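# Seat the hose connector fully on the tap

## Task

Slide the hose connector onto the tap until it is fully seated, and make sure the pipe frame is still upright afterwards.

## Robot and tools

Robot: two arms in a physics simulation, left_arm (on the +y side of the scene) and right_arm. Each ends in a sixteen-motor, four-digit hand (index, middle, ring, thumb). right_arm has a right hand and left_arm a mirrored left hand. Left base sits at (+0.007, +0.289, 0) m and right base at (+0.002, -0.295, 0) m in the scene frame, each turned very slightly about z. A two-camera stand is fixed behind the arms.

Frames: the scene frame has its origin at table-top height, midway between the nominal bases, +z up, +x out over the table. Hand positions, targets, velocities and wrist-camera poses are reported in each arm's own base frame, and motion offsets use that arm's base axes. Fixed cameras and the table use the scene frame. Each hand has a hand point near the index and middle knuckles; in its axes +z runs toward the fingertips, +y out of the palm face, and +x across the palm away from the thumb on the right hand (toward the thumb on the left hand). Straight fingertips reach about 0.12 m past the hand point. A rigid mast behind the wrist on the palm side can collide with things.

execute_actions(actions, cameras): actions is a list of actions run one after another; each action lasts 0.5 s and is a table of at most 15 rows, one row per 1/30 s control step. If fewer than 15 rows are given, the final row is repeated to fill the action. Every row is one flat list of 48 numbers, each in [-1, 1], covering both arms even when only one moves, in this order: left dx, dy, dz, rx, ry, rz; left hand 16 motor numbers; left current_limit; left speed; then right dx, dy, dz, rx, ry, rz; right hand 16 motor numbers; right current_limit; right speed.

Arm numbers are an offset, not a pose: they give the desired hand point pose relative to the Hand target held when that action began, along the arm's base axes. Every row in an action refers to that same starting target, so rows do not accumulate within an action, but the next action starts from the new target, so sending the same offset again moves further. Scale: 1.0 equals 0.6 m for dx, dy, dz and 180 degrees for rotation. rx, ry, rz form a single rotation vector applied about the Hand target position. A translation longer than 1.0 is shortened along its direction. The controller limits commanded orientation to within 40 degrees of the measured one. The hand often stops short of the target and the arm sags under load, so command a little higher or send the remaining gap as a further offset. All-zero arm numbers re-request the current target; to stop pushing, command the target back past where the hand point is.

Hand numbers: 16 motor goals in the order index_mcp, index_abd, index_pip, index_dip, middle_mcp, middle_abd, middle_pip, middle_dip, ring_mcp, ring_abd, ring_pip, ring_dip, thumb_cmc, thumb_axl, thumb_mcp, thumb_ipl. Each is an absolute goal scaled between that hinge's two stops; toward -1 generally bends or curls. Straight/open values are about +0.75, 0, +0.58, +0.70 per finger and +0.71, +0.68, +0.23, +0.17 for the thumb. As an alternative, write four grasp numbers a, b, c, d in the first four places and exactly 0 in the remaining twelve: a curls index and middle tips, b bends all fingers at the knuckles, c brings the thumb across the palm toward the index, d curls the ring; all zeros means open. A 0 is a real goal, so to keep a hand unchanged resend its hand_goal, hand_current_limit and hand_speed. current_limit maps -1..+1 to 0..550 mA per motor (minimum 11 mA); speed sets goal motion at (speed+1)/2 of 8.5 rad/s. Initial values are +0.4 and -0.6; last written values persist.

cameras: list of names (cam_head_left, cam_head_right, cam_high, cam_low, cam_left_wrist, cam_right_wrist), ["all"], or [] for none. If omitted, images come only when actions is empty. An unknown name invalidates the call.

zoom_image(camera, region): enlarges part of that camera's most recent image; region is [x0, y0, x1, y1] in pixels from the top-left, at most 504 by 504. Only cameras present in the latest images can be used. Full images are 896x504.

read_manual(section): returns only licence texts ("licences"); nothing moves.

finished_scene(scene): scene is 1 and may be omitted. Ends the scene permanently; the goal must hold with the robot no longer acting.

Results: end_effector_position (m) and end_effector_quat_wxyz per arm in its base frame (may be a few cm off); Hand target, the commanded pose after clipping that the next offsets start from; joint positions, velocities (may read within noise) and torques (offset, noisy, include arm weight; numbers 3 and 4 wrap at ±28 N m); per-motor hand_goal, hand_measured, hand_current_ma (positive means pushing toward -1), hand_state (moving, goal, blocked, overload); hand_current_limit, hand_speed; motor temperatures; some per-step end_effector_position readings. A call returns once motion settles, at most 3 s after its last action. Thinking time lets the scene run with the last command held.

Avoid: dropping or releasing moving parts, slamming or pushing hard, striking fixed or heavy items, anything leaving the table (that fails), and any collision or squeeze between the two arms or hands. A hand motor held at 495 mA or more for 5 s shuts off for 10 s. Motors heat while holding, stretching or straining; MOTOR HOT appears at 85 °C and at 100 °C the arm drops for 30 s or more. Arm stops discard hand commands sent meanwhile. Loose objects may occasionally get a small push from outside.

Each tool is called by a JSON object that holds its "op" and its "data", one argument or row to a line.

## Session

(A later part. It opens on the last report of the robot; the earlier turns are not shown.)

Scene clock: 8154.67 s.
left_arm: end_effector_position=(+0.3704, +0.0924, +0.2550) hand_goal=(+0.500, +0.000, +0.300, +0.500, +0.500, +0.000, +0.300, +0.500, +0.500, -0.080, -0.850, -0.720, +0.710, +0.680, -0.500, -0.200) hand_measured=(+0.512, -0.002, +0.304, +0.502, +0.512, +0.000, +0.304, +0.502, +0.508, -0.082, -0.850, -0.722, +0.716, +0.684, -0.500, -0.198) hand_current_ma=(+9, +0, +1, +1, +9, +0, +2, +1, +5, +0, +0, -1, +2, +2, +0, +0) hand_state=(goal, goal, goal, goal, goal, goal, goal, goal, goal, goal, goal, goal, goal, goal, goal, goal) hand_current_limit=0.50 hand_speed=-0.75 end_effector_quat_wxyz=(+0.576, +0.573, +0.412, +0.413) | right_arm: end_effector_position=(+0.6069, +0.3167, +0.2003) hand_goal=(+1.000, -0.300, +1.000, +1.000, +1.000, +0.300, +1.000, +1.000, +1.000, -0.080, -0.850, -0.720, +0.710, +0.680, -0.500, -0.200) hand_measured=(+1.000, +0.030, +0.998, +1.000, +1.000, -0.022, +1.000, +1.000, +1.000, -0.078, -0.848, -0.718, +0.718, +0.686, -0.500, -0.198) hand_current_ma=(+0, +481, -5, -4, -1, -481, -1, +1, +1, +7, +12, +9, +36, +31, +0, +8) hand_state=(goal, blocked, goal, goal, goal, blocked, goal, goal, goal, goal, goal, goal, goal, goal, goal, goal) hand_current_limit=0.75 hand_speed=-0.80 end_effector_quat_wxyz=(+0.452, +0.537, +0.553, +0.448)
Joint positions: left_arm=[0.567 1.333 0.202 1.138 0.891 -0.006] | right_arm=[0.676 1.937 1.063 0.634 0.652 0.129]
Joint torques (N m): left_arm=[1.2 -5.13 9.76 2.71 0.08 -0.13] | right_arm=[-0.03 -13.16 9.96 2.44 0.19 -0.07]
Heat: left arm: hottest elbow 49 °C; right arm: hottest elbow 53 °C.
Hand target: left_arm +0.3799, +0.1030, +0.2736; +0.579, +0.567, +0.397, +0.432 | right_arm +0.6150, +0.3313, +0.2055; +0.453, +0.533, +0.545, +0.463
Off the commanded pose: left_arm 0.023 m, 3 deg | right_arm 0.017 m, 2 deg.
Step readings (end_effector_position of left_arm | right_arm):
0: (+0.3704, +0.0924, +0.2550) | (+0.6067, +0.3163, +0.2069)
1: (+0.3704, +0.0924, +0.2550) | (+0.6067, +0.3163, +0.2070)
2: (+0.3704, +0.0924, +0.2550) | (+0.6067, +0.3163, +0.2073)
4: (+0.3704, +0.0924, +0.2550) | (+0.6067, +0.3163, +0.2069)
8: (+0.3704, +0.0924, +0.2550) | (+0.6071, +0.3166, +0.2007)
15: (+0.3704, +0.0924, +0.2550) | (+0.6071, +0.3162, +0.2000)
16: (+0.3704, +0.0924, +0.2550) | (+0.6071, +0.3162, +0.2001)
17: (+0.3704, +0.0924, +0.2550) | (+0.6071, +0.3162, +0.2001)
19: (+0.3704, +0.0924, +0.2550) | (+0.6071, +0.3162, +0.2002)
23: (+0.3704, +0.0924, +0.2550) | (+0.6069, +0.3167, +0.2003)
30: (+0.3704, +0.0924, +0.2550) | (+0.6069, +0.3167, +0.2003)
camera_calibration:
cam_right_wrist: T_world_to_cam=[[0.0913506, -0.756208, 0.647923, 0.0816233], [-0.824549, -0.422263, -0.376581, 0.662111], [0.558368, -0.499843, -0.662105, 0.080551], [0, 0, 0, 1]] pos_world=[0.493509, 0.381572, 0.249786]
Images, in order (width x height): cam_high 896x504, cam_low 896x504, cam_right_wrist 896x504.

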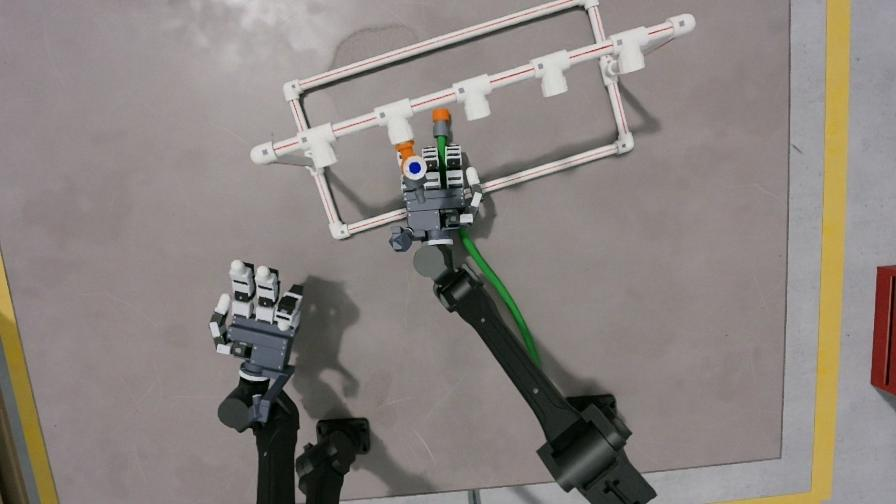

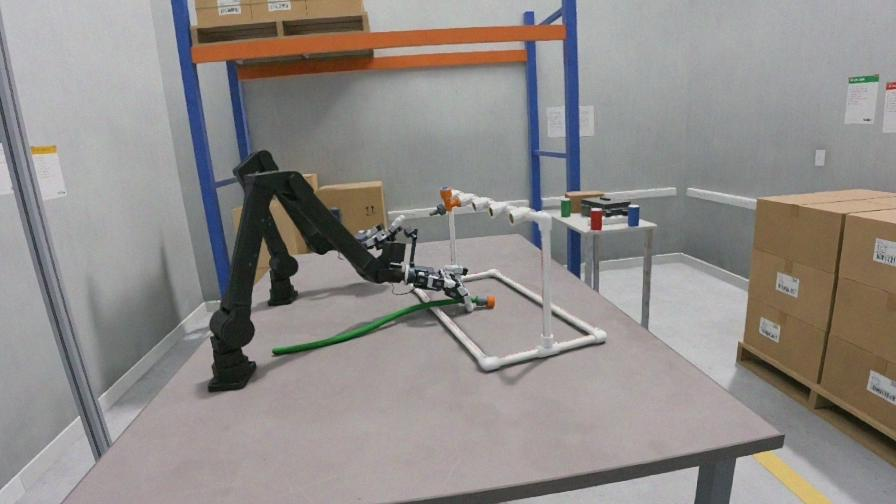

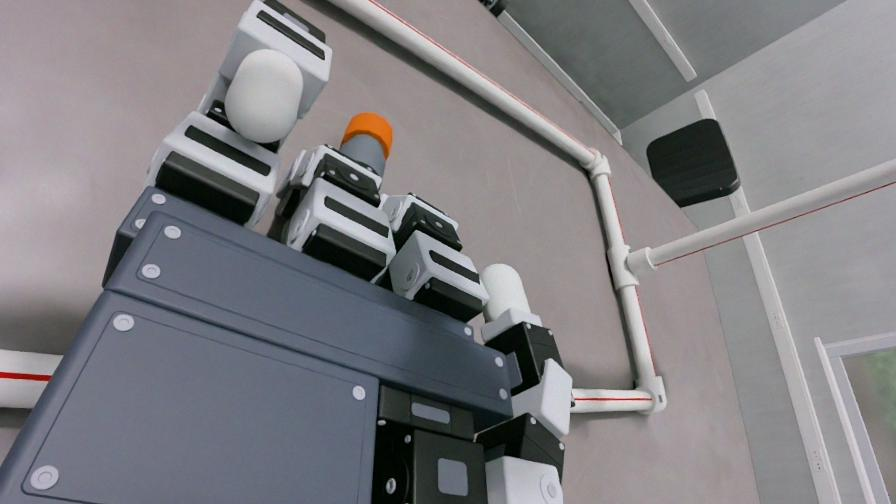

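{"op": "execute_actions", "data": {
  "actions": [
    [[0,0,0,0,0,0, 0.5,0.0,0.3,0.5, 0.5,0.0,0.3,0.5, 0.5,-0.08,-0.85,-0.72, 0.71,0.68,-0.5,-0.2, 0.5,-0.75, -0.02,0,0.06,0,0,0, 1.0,-0.30,1.0,1.0, 1.0,0.30,1.0,1.0, 1.0,-0.08,-0.85,-0.72, 0.71,0.68,-0.5,-0.2, 0.75,-0.8],[0,0,0,0,0,0, 0.5,0.0,0.3,0.5, 0.5,0.0,0.3,0.5, 0.5,-0.08,-0.85,-0.72, 0.71,0.68,-0.5,-0.2, 0.5,-0.75, -0.04,-0.01,0.12,0,0,0, 1.0,-0.30,1.0,1.0, 1.0,0.30,1.0,1.0, 1.0,-0.08,-0.85,-0.72, 0.71,0.68,-0.5,-0.2, 0.75,-0.8]],
    [[0,0,0,0,0,0, 0.5,0.0,0.3,0.5, 0.5,0.0,0.3,0.5, 0.5,-0.08,-0.85,-0.72, 0.71,0.68,-0.5,-0.2, 0.5,-0.75, -0.2,-0.01,0.03,0,0,0, 1.0,-0.30,1.0,1.0, 1.0,0.30,1.0,1.0, 1.0,-0.08,-0.85,-0.72, 0.71,0.68,-0.5,-0.2, 0.75,-0.8]],
    [[0,0,0,0,0,0, 0.5,0.0,0.3,0.5, 0.5,0.0,0.3,0.5, 0.5,-0.08,-0.85,-0.72, 0.71,0.68,-0.5,-0.2, 0.5,-0.75, -0.13,0,0.03,0,0,0, 1.0,-0.30,1.0,1.0, 1.0,0.30,1.0,1.0, 1.0,-0.08,-0.85,-0.72, 0.71,0.68,-0.5,-0.2, 0.75,-0.8]]
  ],
  "cameras": ["cam_high", "cam_low", "cam_right_wrist"]
}}

Scene clock: 8181.73 s.
left_arm: end_effector_position=(+0.3704, +0.0924, +0.2550) hand_goal=(+0.500, +0.000, +0.300, +0.500, +0.500, +0.000, +0.300, +0.500, +0.500, -0.080, -0.850, -0.720, +0.710, +0.680, -0.500, -0.200) hand_measured=(+0.512, -0.002, +0.304, +0.502, +0.512, +0.000, +0.304, +0.502, +0.508, -0.082, -0.850, -0.722, +0.716, +0.684, -0.500, -0.198) hand_current_ma=(+9, +0, +1, +1, +9, +0, +2, +1, +5, +0, +0, -1, +2, +2, +0, +0) hand_state=(goal, goal, goal, goal, goal, goal, goal, goal, goal, goal, goal, goal, goal, goal, goal, goal) hand_current_limit=0.50 hand_speed=-0.75 end_effector_quat_wxyz=(+0.576, +0.573, +0.412, +0.413) | right_arm: end_effector_position=(+0.3959, +0.3229, +0.3062) hand_goal=(+1.000, -0.300, +1.000, +1.000, +1.000, +0.300, +1.000, +1.000, +1.000, -0.080, -0.850, -0.720, +0.710, +0.680, -0.500, -0.200) hand_measured=(+1.000, +0.030, +0.996, +0.998, +1.000, -0.022, +1.000, +1.000, +1.000, -0.078, -0.848, -0.718, +0.718, +0.686, -0.500, -0.198) hand_current_ma=(+0, +481, -16, -9, +0, -481, -1, +0, +1, +7, +12, +9, +36, +31, +0, +8) hand_state=(goal, blocked, goal, goal, goal, blocked, goal, goal, goal, goal, goal, goal, goal, goal, goal, goal) hand_current_limit=0.75 hand_speed=-0.80 end_effector_quat_wxyz=(+0.455, +0.530, +0.551, +0.458)
Joint positions: left_arm=[0.567 1.333 0.202 1.138 0.891 -0.006] | right_arm=[1.018 1.423 0.737 0.383 0.974 0.237]
Joint torques (N m): left_arm=[1.38 -5.19 9.66 2.78 0.11 -0.17] | right_arm=[-0.5 -10.52 7.42 1.21 0.49 0.04]
Heat: left arm: hottest elbow 49 °C; right arm: hottest elbow 52 °C.
Hand target: left_arm +0.3799, +0.1030, +0.2736; +0.579, +0.567, +0.397, +0.432 | right_arm +0.3929, +0.3194, +0.3135; +0.452, +0.533, +0.545, +0.463
Off the commanded pose: left_arm 0.023 m, 3 deg | right_arm 0.009 m, 1 deg.
Step readings (end_effector_position of left_arm | right_arm):
0: (+0.3704, +0.0924, +0.2550) | (+0.6069, +0.3167, +0.2003)
1: (+0.3704, +0.0924, +0.2550) | (+0.6069, +0.3167, +0.2003)
2: (+0.3704, +0.0924, +0.2550) | (+0.6066, +0.3170, +0.2003)
4: (+0.3704, +0.0924, +0.2550) | (+0.6051, +0.3195, +0.2021)
8: (+0.3704, +0.0924, +0.2550) | (+0.6015, +0.3196, +0.2224)
15: (+0.3704, +0.0924, +0.2550) | (+0.5927, +0.3178, +0.2685)
16: (+0.3704, +0.0924, +0.2550) | (+0.5922, +0.3176, +0.2699)
17: (+0.3704, +0.0924, +0.2550) | (+0.5879, +0.3184, +0.2699)
19: (+0.3704, +0.0924, +0.2550) | (+0.5692, +0.3115, +0.2681)
23: (+0.3704, +0.0924, +0.2550) | (+0.5149, +0.3129, +0.2658)
30: (+0.3704, +0.0924, +0.2550) | (+0.4755, +0.3283, +0.2881)
31: (+0.3704, +0.0924, +0.2550) | (+0.4748, +0.3266, +0.2897)
32: (+0.3704, +0.0924, +0.2550) | (+0.4719, +0.3242, +0.2907)
34: (+0.3704, +0.0924, +0.2550) | (+0.4582, +0.3153, +0.2916)
38: (+0.3704, +0.0924, +0.2550) | (+0.4208, +0.3146, +0.2951)
45: (+0.3704, +0.0924, +0.2550) | (+0.3959, +0.3246, +0.3080)
camera_calibration:
cam_right_wrist: T_world_to_cam=[[0.0869386, -0.757035, 0.647564, 0.039103], [-0.81064, -0.43159, -0.395718, 0.534019], [0.579055, -0.490538, -0.651205, 0.257019], [0, 0, 0, 1]] pos_world=[0.280669, 0.386158, 0.353371]
Images, in order (width x height): cam_high 896x504, cam_low 896x504, cam_right_wrist 896x504.

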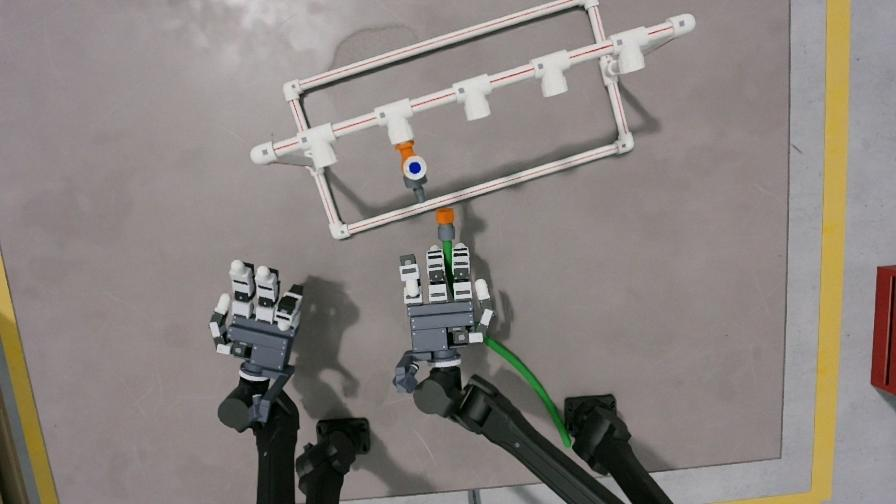

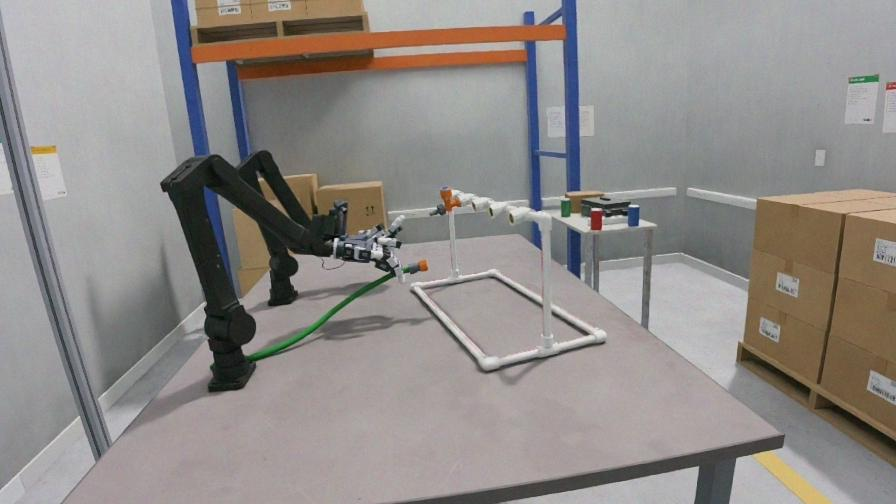

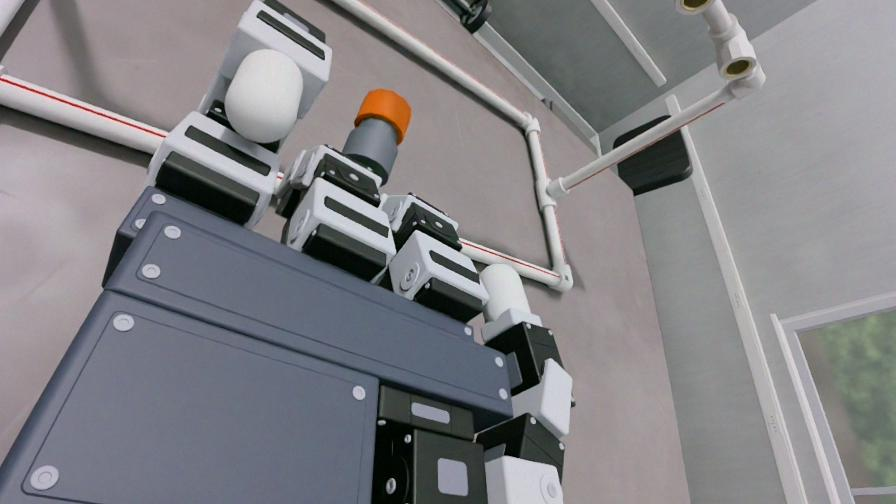

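{"op": "execute_actions", "data": {
  "actions": [],
  "cameras": ["cam_head_left", "cam_head_right", "cam_left_wrist", "cam_high", "cam_low"]
}}

{"op": "zoom_image", "data": {
  "camera": "cam_high",
  "region": [360, 90, 500, 270]
}}

{"op": "zoom_image", "data": {
  "camera": "cam_low",
  "region": [370, 170, 510, 300]
}}

Scene clock: 8189.50 s.
left_arm: end_effector_position=(+0.3704, +0.0924, +0.2550) hand_goal=(+0.500, +0.000, +0.300, +0.500, +0.500, +0.000, +0.300, +0.500, +0.500, -0.080, -0.850, -0.720, +0.710, +0.680, -0.500, -0.200) hand_measured=(+0.512, -0.002, +0.304, +0.502, +0.512, +0.000, +0.304, +0.502, +0.508, -0.082, -0.850, -0.722, +0.716, +0.684, -0.500, -0.198) hand_current_ma=(+9, +0, +1, +1, +9, +0, +2, +1, +5, +0, +0, -1, +2, +2, +0, +0) hand_state=(goal, goal, goal, goal, goal, goal, goal, goal, goal, goal, goal, goal, goal, goal, goal, goal) hand_current_limit=0.50 hand_speed=-0.75 end_effector_quat_wxyz=(+0.576, +0.573, +0.412, +0.413) | right_arm: end_effector_position=(+0.3959, +0.3228, +0.3062) hand_goal=(+1.000, -0.300, +1.000, +1.000, +1.000, +0.300, +1.000, +1.000, +1.000, -0.080, -0.850, -0.720, +0.710, +0.680, -0.500, -0.200) hand_measured=(+1.000, +0.030, +0.996, +0.998, +1.000, -0.022, +1.000, +1.000, +1.000, -0.078, -0.848, -0.718, +0.718, +0.686, -0.500, -0.198) hand_current_ma=(+0, +481, -16, -9, +0, -481, -1, +0, +1, +7, +12, +9, +36, +31, +0, +8) hand_state=(goal, blocked, goal, goal, goal, blocked, goal, goal, goal, goal, goal, goal, goal, goal, goal, goal) hand_current_limit=0.75 hand_speed=-0.80 end_effector_quat_wxyz=(+0.454, +0.530, +0.550, +0.458)
Joint positions: left_arm=[0.567 1.333 0.202 1.138 0.891 -0.006] | right_arm=[1.018 1.423 0.737 0.383 0.974 0.237]
Joint velocities: within noise
Joint torques (N m): left_arm=[1.38 -5.3 9.7 2.7 0.1 -0.15] | right_arm=[-0.5 -10.58 7.41 1.2 0.49 0.03]
Motor temperatures (°C): left_arm=[26 29 49 27 27 26] | right_arm=[26 33 51 27 25 25]
Heat: left arm: hottest elbow 49 °C; right arm: hottest elbow 51 °C.
Hand target: left_arm +0.3799, +0.1030, +0.2736; +0.579, +0.567, +0.397, +0.432 | right_arm +0.3929, +0.3194, +0.3135; +0.453, +0.533, +0.545, +0.463
Off the commanded pose: left_arm 0.023 m, 3 deg | right_arm 0.009 m, 1 deg.
camera_calibration:
cam_left_wrist: T_world_to_cam=[[-0.275121, -0.740634, -0.613001, 0.291183], [-0.517047, 0.651531, -0.55513, 0.229043], [0.810537, 0.164222, -0.562192, -0.0436677], [0, 0, 0, 1]] pos_world=[0.233931, 0.0736024, 0.281094]
Images, in order (width x height): cam_head_left 896x504, cam_head_right 896x504, cam_high 896x504, cam_low 896x504, cam_left_wrist 896x504.

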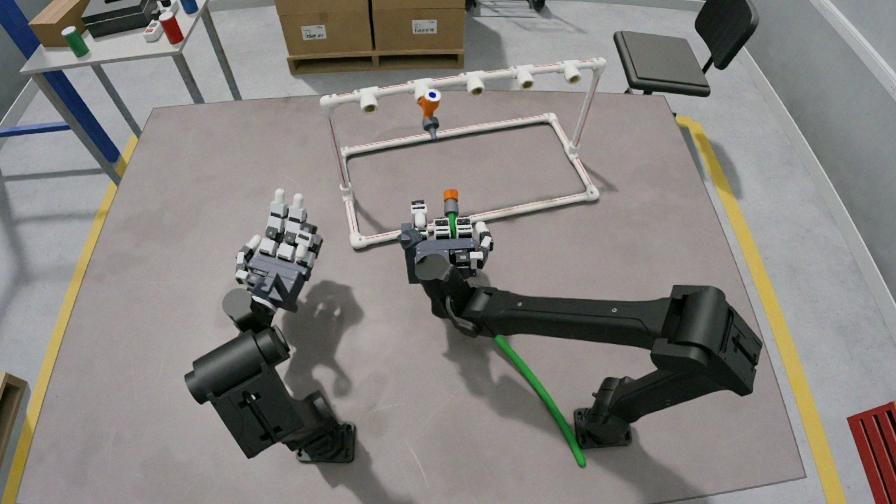

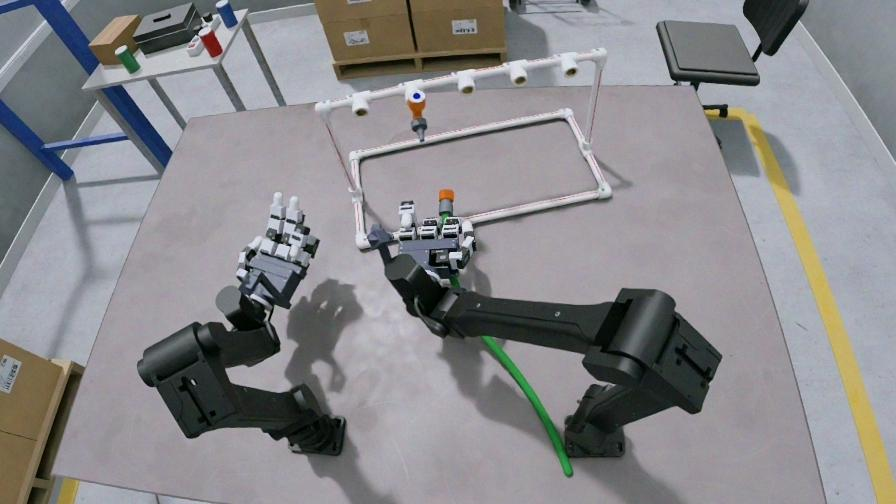

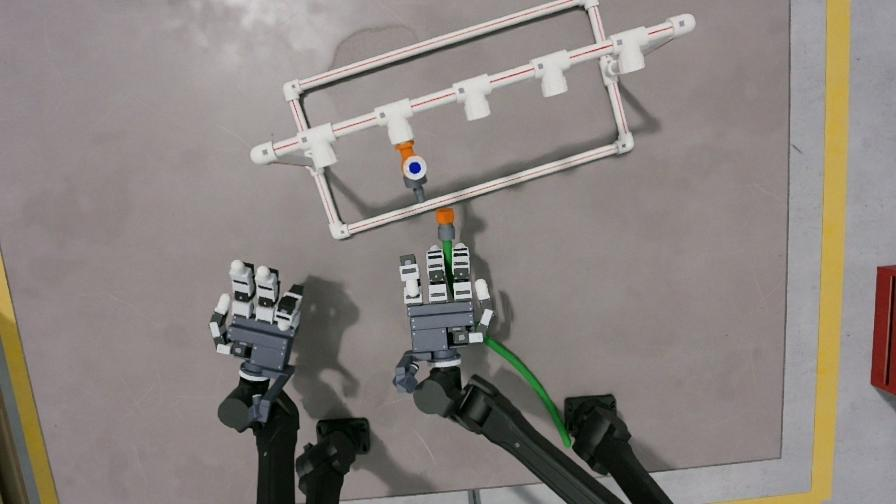

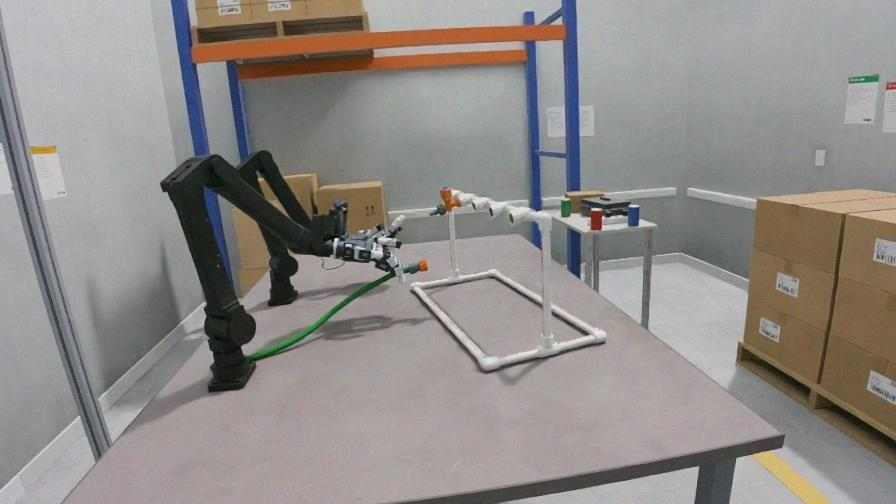

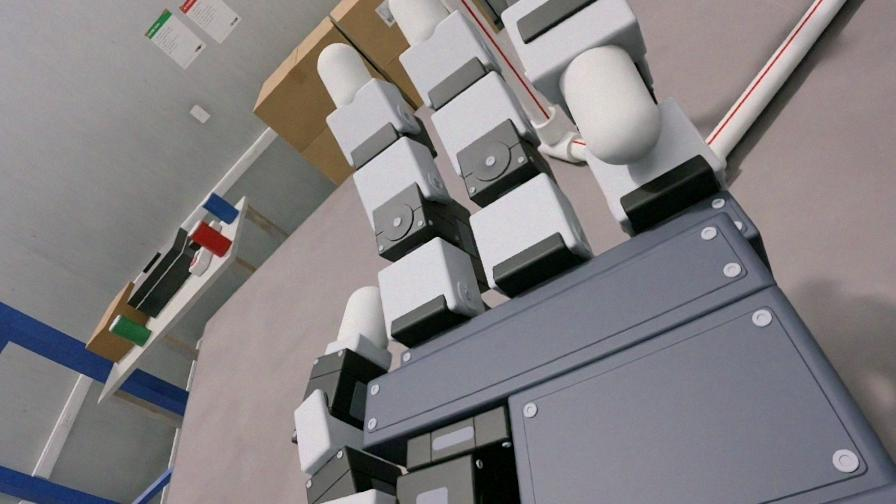

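Scaled by 2.800.

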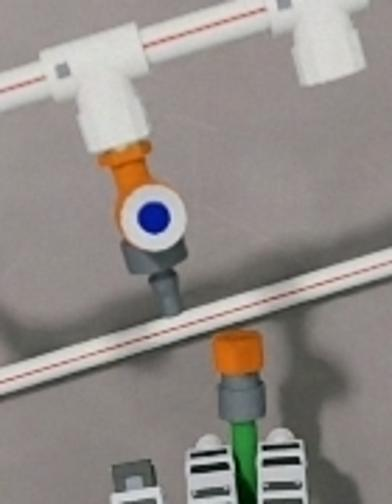

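Scaled by 3.600.

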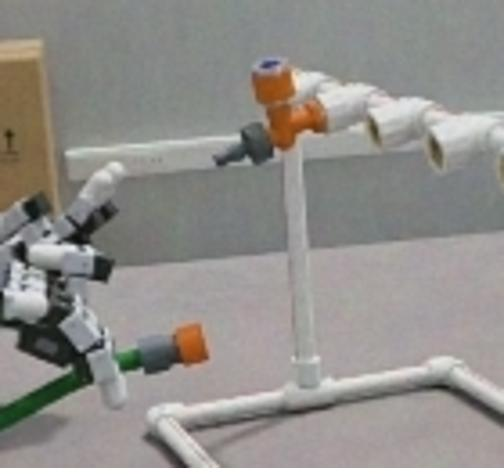

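{"op": "execute_actions", "data": {
  "actions": [
    [[0,0,0,0,0,0, 0.5,0.0,0.3,0.5, 0.5,0.0,0.3,0.5, 0.5,-0.08,-0.85,-0.72, 0.71,0.68,-0.5,-0.2, 0.5,-0.75, -0.04,-0.006,0.09,0.004,-0.028,0.039, 1.0,-0.30,1.0,1.0, 1.0,0.30,1.0,1.0, 1.0,-0.08,-0.85,-0.72, 0.71,0.68,-0.5,-0.2, 0.75,-0.8]],
    [[0,0,0,0,0,0, 0.5,0.0,0.3,0.5, 0.5,0.0,0.3,0.5, 0.5,-0.08,-0.85,-0.72, 0.71,0.68,-0.5,-0.2, 0.5,-0.75, -0.03,-0.007,0.085,0.004,-0.028,0.039, 1.0,-0.30,1.0,1.0, 1.0,0.30,1.0,1.0, 1.0,-0.08,-0.85,-0.72, 0.71,0.68,-0.5,-0.2, 0.75,-0.8]]
  ],
  "cameras": ["cam_high", "cam_low", "cam_right_wrist", "cam_head_left"]
}}

Scene clock: 8249.40 s.
left_arm: end_effector_position=(+0.3704, +0.0924, +0.2550) hand_goal=(+0.500, +0.000, +0.300, +0.500, +0.500, +0.000, +0.300, +0.500, +0.500, -0.080, -0.850, -0.720, +0.710, +0.680, -0.500, -0.200) hand_measured=(+0.512, -0.002, +0.304, +0.502, +0.512, +0.000, +0.304, +0.502, +0.508, -0.082, -0.850, -0.722, +0.716, +0.684, -0.500, -0.198) hand_current_ma=(+9, +0, +1, +1, +9, +0, +2, +1, +5, +0, +0, -1, +2, +2, +0, +0) hand_state=(goal, goal, goal, goal, goal, goal, goal, goal, goal, goal, goal, goal, goal, goal, goal, goal) hand_current_limit=0.50 hand_speed=-0.75 end_effector_quat_wxyz=(+0.576, +0.573, +0.412, +0.413) | right_arm: end_effector_position=(+0.3514, +0.3142, +0.4096) hand_goal=(+1.000, -0.300, +1.000, +1.000, +1.000, +0.300, +1.000, +1.000, +1.000, -0.080, -0.850, -0.720, +0.710, +0.680, -0.500, -0.200) hand_measured=(+1.000, +0.030, +0.998, +0.998, +1.000, -0.022, +1.000, +1.000, +1.000, -0.078, -0.848, -0.718, +0.718, +0.686, -0.500, -0.198) hand_current_ma=(+0, +481, -10, -9, +0, -481, -1, +0, +1, +7, +12, +9, +36, +31, +0, +8) hand_state=(goal, blocked, goal, goal, goal, blocked, goal, goal, goal, goal, goal, goal, goal, goal, goal, goal) hand_current_limit=0.75 hand_speed=-0.80 end_effector_quat_wxyz=(+0.428, +0.428, +0.566, +0.559)
Joint positions: left_arm=[0.567 1.333 0.202 1.138 0.891 -0.006] | right_arm=[1.021 1.142 0.662 0.47 0.751 0]
Joint torques (N m): left_arm=[1.38 -5.25 9.66 2.73 0.07 -0.14] | right_arm=[-0.97 -6.95 9.01 2.41 -0.04 -0.16]
Heat: left arm: hottest elbow 49 °C; right arm: hottest elbow 47 °C.
Hand target: left_arm +0.3799, +0.1030, +0.2736; +0.579, +0.567, +0.397, +0.432 | right_arm +0.3509, +0.3116, +0.4184; +0.432, +0.425, +0.558, +0.566
Off the commanded pose: left_arm 0.023 m, 3 deg | right_arm 0.009 m, 1 deg.
Step readings (end_effector_position of left_arm | right_arm):
0: (+0.3704, +0.0924, +0.2550) | (+0.3959, +0.3228, +0.3062)
1: (+0.3704, +0.0924, +0.2550) | (+0.3959, +0.3229, +0.3060)
2: (+0.3704, +0.0924, +0.2550) | (+0.3956, +0.3241, +0.3061)
4: (+0.3704, +0.0924, +0.2550) | (+0.3921, +0.3246, +0.3099)
8: (+0.3704, +0.0924, +0.2550) | (+0.3804, +0.3158, +0.3361)
15: (+0.3704, +0.0924, +0.2550) | (+0.3737, +0.3116, +0.3627)
16: (+0.3704, +0.0924, +0.2550) | (+0.3736, +0.3124, +0.3621)
17: (+0.3704, +0.0924, +0.2550) | (+0.3731, +0.3154, +0.3624)
19: (+0.3704, +0.0924, +0.2550) | (+0.3698, +0.3207, +0.3653)
23: (+0.3704, +0.0924, +0.2550) | (+0.3595, +0.3179, +0.3872)
30: (+0.3704, +0.0924, +0.2550) | (+0.3517, +0.3130, +0.4094)
camera_calibration:
cam_right_wrist: T_world_to_cam=[[0.170621, -0.746257, 0.64342, -0.0616596], [-0.610295, -0.5927, -0.525593, 0.568501], [0.773582, -0.302999, -0.556563, 0.179791], [0, 0, 0, 1]] pos_world=[0.21839, 0.345413, 0.438538]
Images, in order (width x height): cam_head_left 896x504, cam_high 896x504, cam_low 896x504, cam_right_wrist 896x504.

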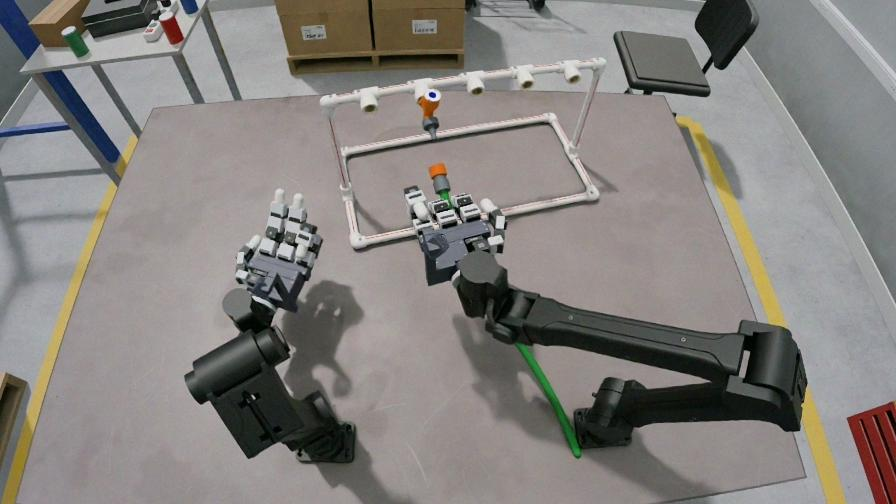

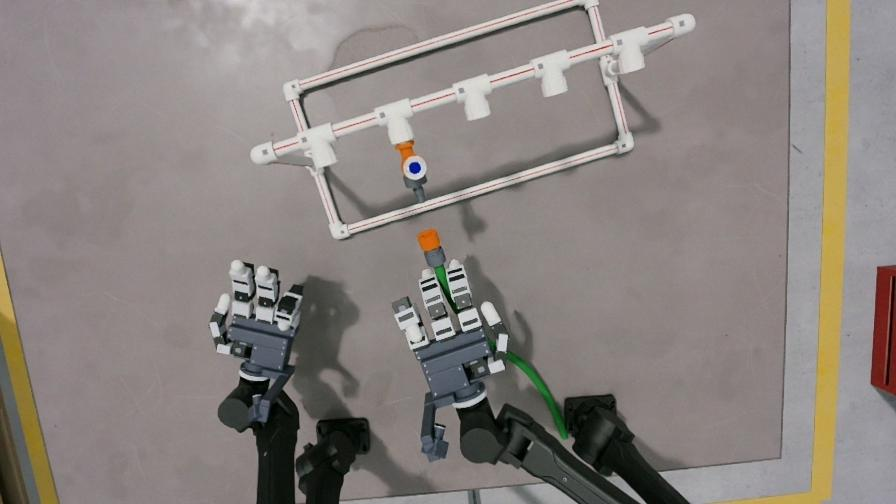

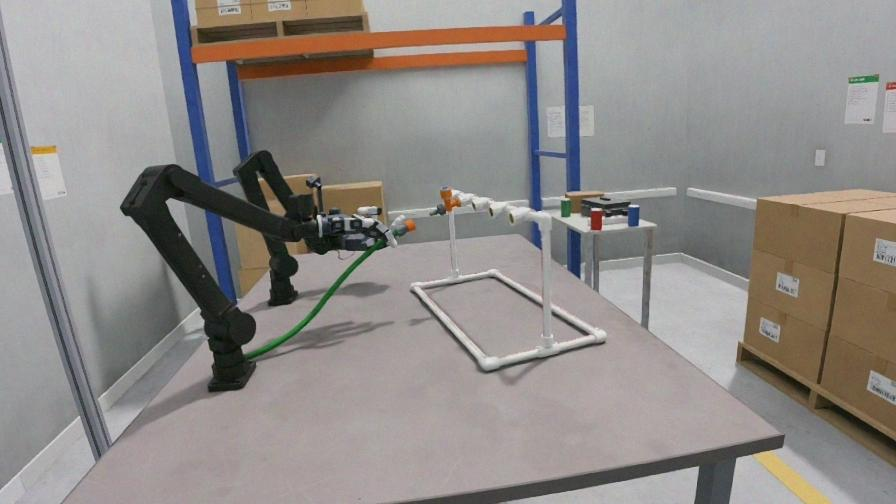

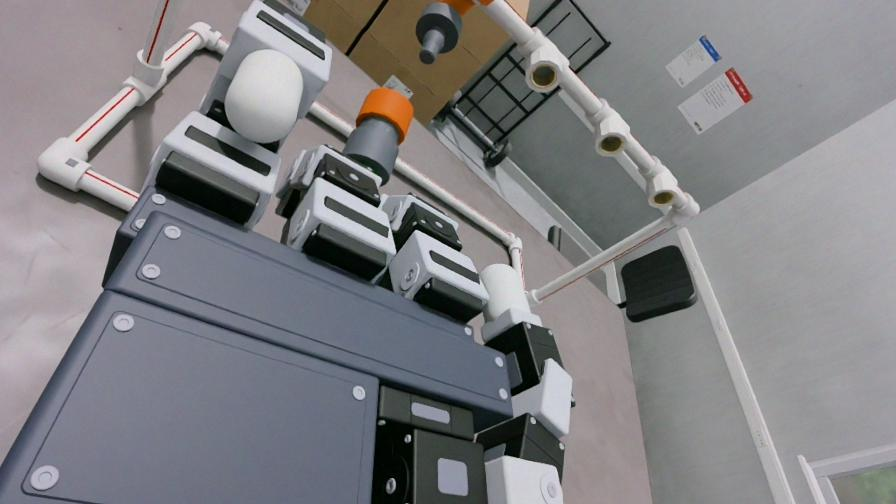

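{"op": "zoom_image", "data": {
  "camera": "cam_high",
  "region": [370, 140, 500, 290]
}}

{"op": "zoom_image", "data": {
  "camera": "cam_low",
  "region": [360, 170, 490, 270]
}}

{"op": "zoom_image", "data": {
  "camera": "cam_right_wrist",
  "region": [290, 0, 510, 190]
}}

Scaled by 3.360.

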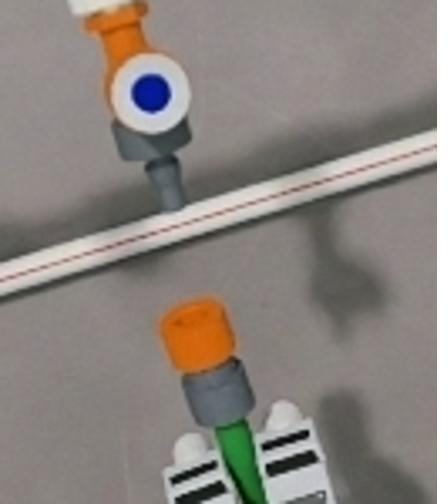

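Scaled by 3.877.

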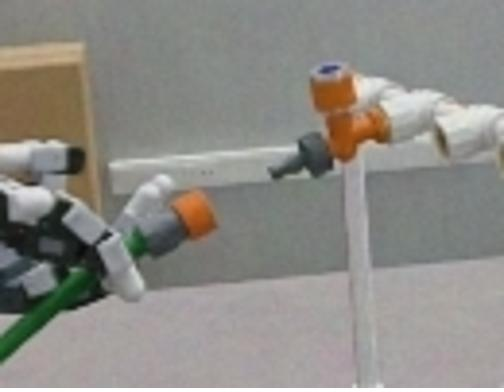

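Scaled by 2.291.

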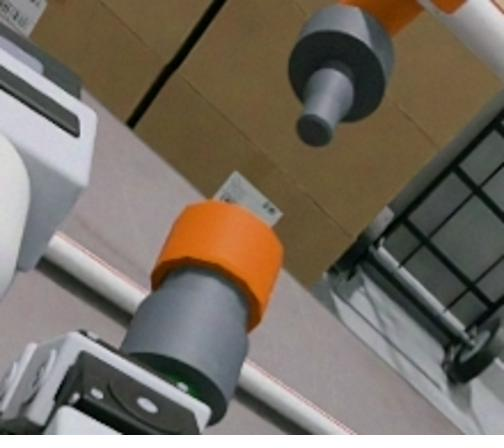

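{"op": "execute_actions", "data": {
  "actions": [
    [[0,0,0,0,0,0, 0.5,0.0,0.3,0.5, 0.5,0.0,0.3,0.5, 0.5,-0.08,-0.85,-0.72, 0.71,0.68,-0.5,-0.2, 0.5,-0.75, 0.0617,-0.005,0.0267,0,0,0.011, 1.0,-0.30,1.0,1.0, 1.0,0.30,1.0,1.0, 1.0,-0.08,-0.85,-0.72, 0.71,0.68,-0.5,-0.2, 0.75,-0.8]]
  ],
  "cameras": ["cam_high", "cam_low", "cam_right_wrist"]
}}

{"op": "zoom_image", "data": {
  "camera": "cam_high",
  "region": [370, 140, 500, 290]
}}

{"op": "zoom_image", "data": {
  "camera": "cam_low",
  "region": [360, 170, 490, 270]
}}

{"op": "zoom_image", "data": {
  "camera": "cam_right_wrist",
  "region": [290, 0, 510, 190]
}}

Scene clock: 8304.83 s.
left_arm: end_effector_position=(+0.3704, +0.0924, +0.2550) hand_goal=(+0.500, +0.000, +0.300, +0.500, +0.500, +0.000, +0.300, +0.500, +0.500, -0.080, -0.850, -0.720, +0.710, +0.680, -0.500, -0.200) hand_measured=(+0.512, -0.002, +0.304, +0.502, +0.512, +0.000, +0.304, +0.502, +0.508, -0.082, -0.850, -0.722, +0.716, +0.684, -0.500, -0.198) hand_current_ma=(+9, +0, +1, +1, +9, +0, +2, +1, +5, +0, +0, -1, +2, +2, +0, +0) hand_state=(goal, goal, goal, goal, goal, goal, goal, goal, goal, goal, goal, goal, goal, goal, goal, goal) hand_current_limit=0.50 hand_speed=-0.75 end_effector_quat_wxyz=(+0.576, +0.573, +0.412, +0.413) | right_arm: end_effector_position=(+0.3812, +0.3004, +0.4060) hand_goal=(+1.000, -0.300, +1.000, +1.000, +1.000, +0.300, +1.000, +1.000, +1.000, -0.080, -0.850, -0.720, +0.710, +0.680, -0.500, -0.200) hand_measured=(+1.000, +0.030, +0.998, +0.998, +1.000, -0.022, +1.000, +1.000, +1.000, -0.078, -0.848, -0.718, +0.718, +0.686, -0.500, -0.198) hand_current_ma=(+0, +481, -5, -9, +0, -481, -1, +0, +1, +7, +12, +9, +36, +31, +0, +8) hand_state=(goal, blocked, goal, goal, goal, blocked, goal, goal, goal, goal, goal, goal, goal, goal, goal, goal) hand_current_limit=0.75 hand_speed=-0.80 end_effector_quat_wxyz=(+0.419, +0.419, +0.579, +0.560)
Joint positions: left_arm=[0.567 1.333 0.202 1.138 0.891 -0.006] | right_arm=[0.914 1.142 0.662 0.454 0.611 -0.001]
Joint torques (N m): left_arm=[1.44 -5.3 9.65 2.78 0.09 -0.12] | right_arm=[-0.85 -5.95 13.15 1.61 -0.04 -0.14]
Heat: left arm: hottest elbow 49 °C; right arm: hottest elbow 51 °C.
Hand target: left_arm +0.3799, +0.1030, +0.2736; +0.579, +0.567, +0.397, +0.432 | right_arm +0.3879, +0.3086, +0.4344; +0.422, +0.415, +0.566, +0.574
Off the commanded pose: left_arm 0.023 m, 3 deg | right_arm 0.030 m, 2 deg.
Step readings (end_effector_position of left_arm | right_arm):
0: (+0.3704, +0.0924, +0.2550) | (+0.3514, +0.3143, +0.4096)
1: (+0.3704, +0.0924, +0.2550) | (+0.3514, +0.3148, +0.4096)
2: (+0.3704, +0.0924, +0.2550) | (+0.3523, +0.3169, +0.4096)
4: (+0.3704, +0.0924, +0.2550) | (+0.3572, +0.3191, +0.4095)
8: (+0.3704, +0.0924, +0.2550) | (+0.3737, +0.3067, +0.4076)
15: (+0.3704, +0.0924, +0.2550) | (+0.3812, +0.3001, +0.4062)
camera_calibration:
cam_right_wrist: T_world_to_cam=[[0.201743, -0.731311, 0.651524, -0.0943782], [-0.596445, -0.619366, -0.510528, 0.573235], [0.776887, -0.285603, -0.56114, 0.145979], [0, 0, 0, 1]] pos_world=[0.247534, 0.327715, 0.436057]
Images, in order (width x height): cam_high 896x504, cam_low 896x504, cam_right_wrist 896x504.

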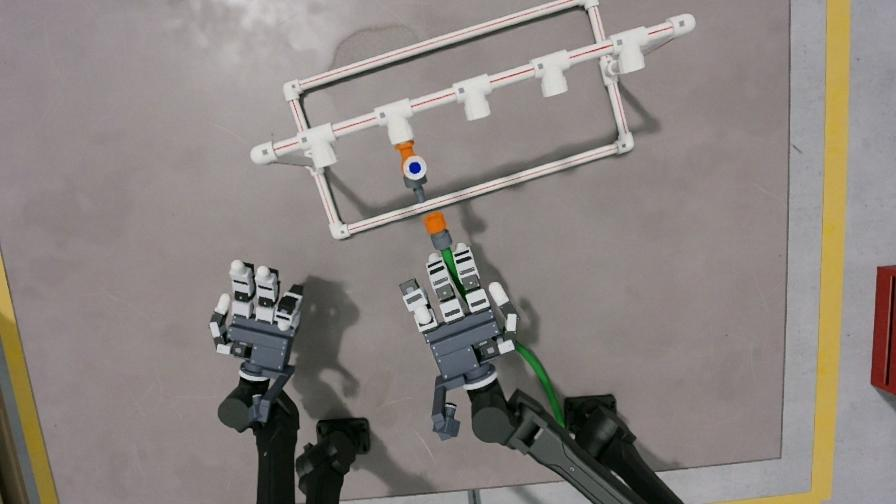

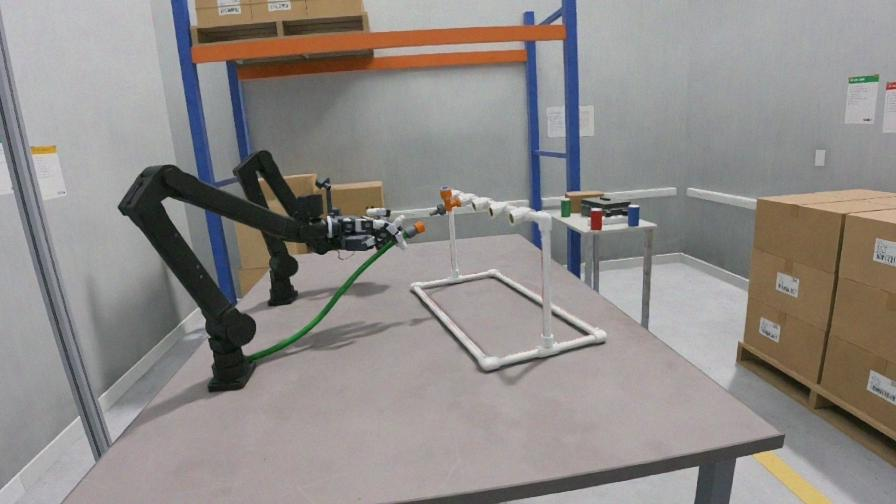

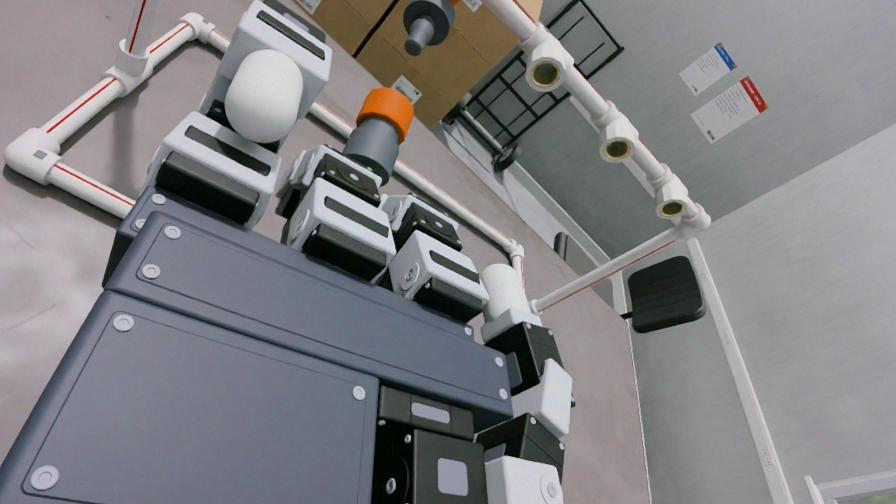

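Scaled by 3.360.

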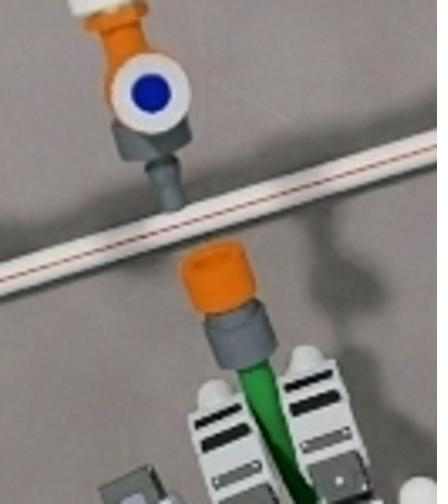

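Scaled by 3.877.

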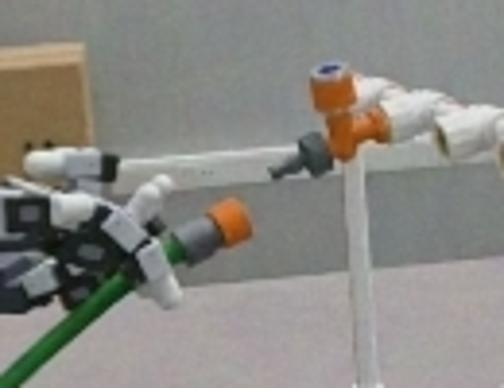

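Scaled by 2.291.

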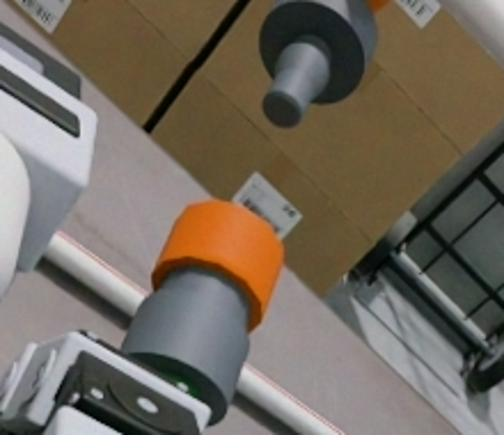

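{"op": "execute_actions", "data": {
  "actions": [
    [[0,0,0,0,0,0, 0.5,0.0,0.3,0.5, 0.5,0.0,0.3,0.5, 0.5,-0.08,-0.85,-0.72, 0.71,0.68,-0.5,-0.2, 0.5,-0.75, 0.012,0.016,0.02,0,0,0, 1.0,-0.30,1.0,1.0, 1.0,0.30,1.0,1.0, 1.0,-0.08,-0.85,-0.72, 0.71,0.68,-0.5,-0.2, 0.75,-0.8]]
  ]
}}

Scene clock: 8323.40 s.
left_arm: end_effector_position=(+0.3704, +0.0924, +0.2550) hand_goal=(+0.500, +0.000, +0.300, +0.500, +0.500, +0.000, +0.300, +0.500, +0.500, -0.080, -0.850, -0.720, +0.710, +0.680, -0.500, -0.200) hand_measured=(+0.512, -0.002, +0.304, +0.502, +0.512, +0.000, +0.304, +0.502, +0.508, -0.082, -0.850, -0.722, +0.716, +0.684, -0.500, -0.198) hand_current_ma=(+9, +0, +1, +1, +9, +0, +2, +1, +5, +0, +0, -1, +2, +2, +0, +0) hand_state=(goal, goal, goal, goal, goal, goal, goal, goal, goal, goal, goal, goal, goal, goal, goal, goal) hand_current_limit=0.50 hand_speed=-0.75 end_effector_quat_wxyz=(+0.576, +0.573, +0.412, +0.413) | right_arm: end_effector_position=(+0.3871, +0.3081, +0.4132) hand_goal=(+1.000, -0.300, +1.000, +1.000, +1.000, +0.300, +1.000, +1.000, +1.000, -0.080, -0.850, -0.720, +0.710, +0.680, -0.500, -0.200) hand_measured=(+1.000, +0.030, +0.998, +0.998, +1.000, -0.022, +1.000, +1.000, +1.000, -0.078, -0.848, -0.718, +0.718, +0.686, -0.500, -0.198) hand_current_ma=(+0, +481, -5, -9, +0, -481, -1, +0, +1, +7, +12, +9, +36, +31, +0, +8) hand_state=(goal, blocked, goal, goal, goal, blocked, goal, goal, goal, goal, goal, goal, goal, goal, goal, goal) hand_current_limit=0.75 hand_speed=-0.80 end_effector_quat_wxyz=(+0.419, +0.419, +0.582, +0.557)
Joint positions: left_arm=[0.567 1.333 0.202 1.138 0.891 -0.006] | right_arm=[0.914 1.157 0.698 0.424 0.611 -0.001]
Joint torques (N m): left_arm=[1.49 -5.13 9.68 2.74 0.09 -0.15] | right_arm=[-0.79 -6.01 14.01 1.59 0 -0.14]
Motor temperatures (°C): left_arm=[26 28 49 27 27 26] | right_arm=[26 31 55 27 24 25]
Heat: left arm: hottest elbow 49 °C; right arm: hottest elbow 55 °C.
Hand target: left_arm +0.3799, +0.1030, +0.2736; +0.579, +0.567, +0.397, +0.432 | right_arm +0.3951, +0.3182, +0.4464; +0.422, +0.415, +0.566, +0.574
Off the commanded pose: left_arm 0.023 m, 3 deg | right_arm 0.036 m, 3 deg.
Step readings (end_effector_position of left_arm | right_arm):
0: (+0.3704, +0.0924, +0.2550) | (+0.3812, +0.3004, +0.4060)
1: (+0.3704, +0.0924, +0.2550) | (+0.3812, +0.3004, +0.4059)
2: (+0.3704, +0.0924, +0.2550) | (+0.3813, +0.3006, +0.4058)
4: (+0.3704, +0.0924, +0.2550) | (+0.3823, +0.3019, +0.4057)
8: (+0.3704, +0.0924, +0.2550) | (+0.3852, +0.3057, +0.4095)
15: (+0.3704, +0.0924, +0.2550) | (+0.3865, +0.3073, +0.4149)


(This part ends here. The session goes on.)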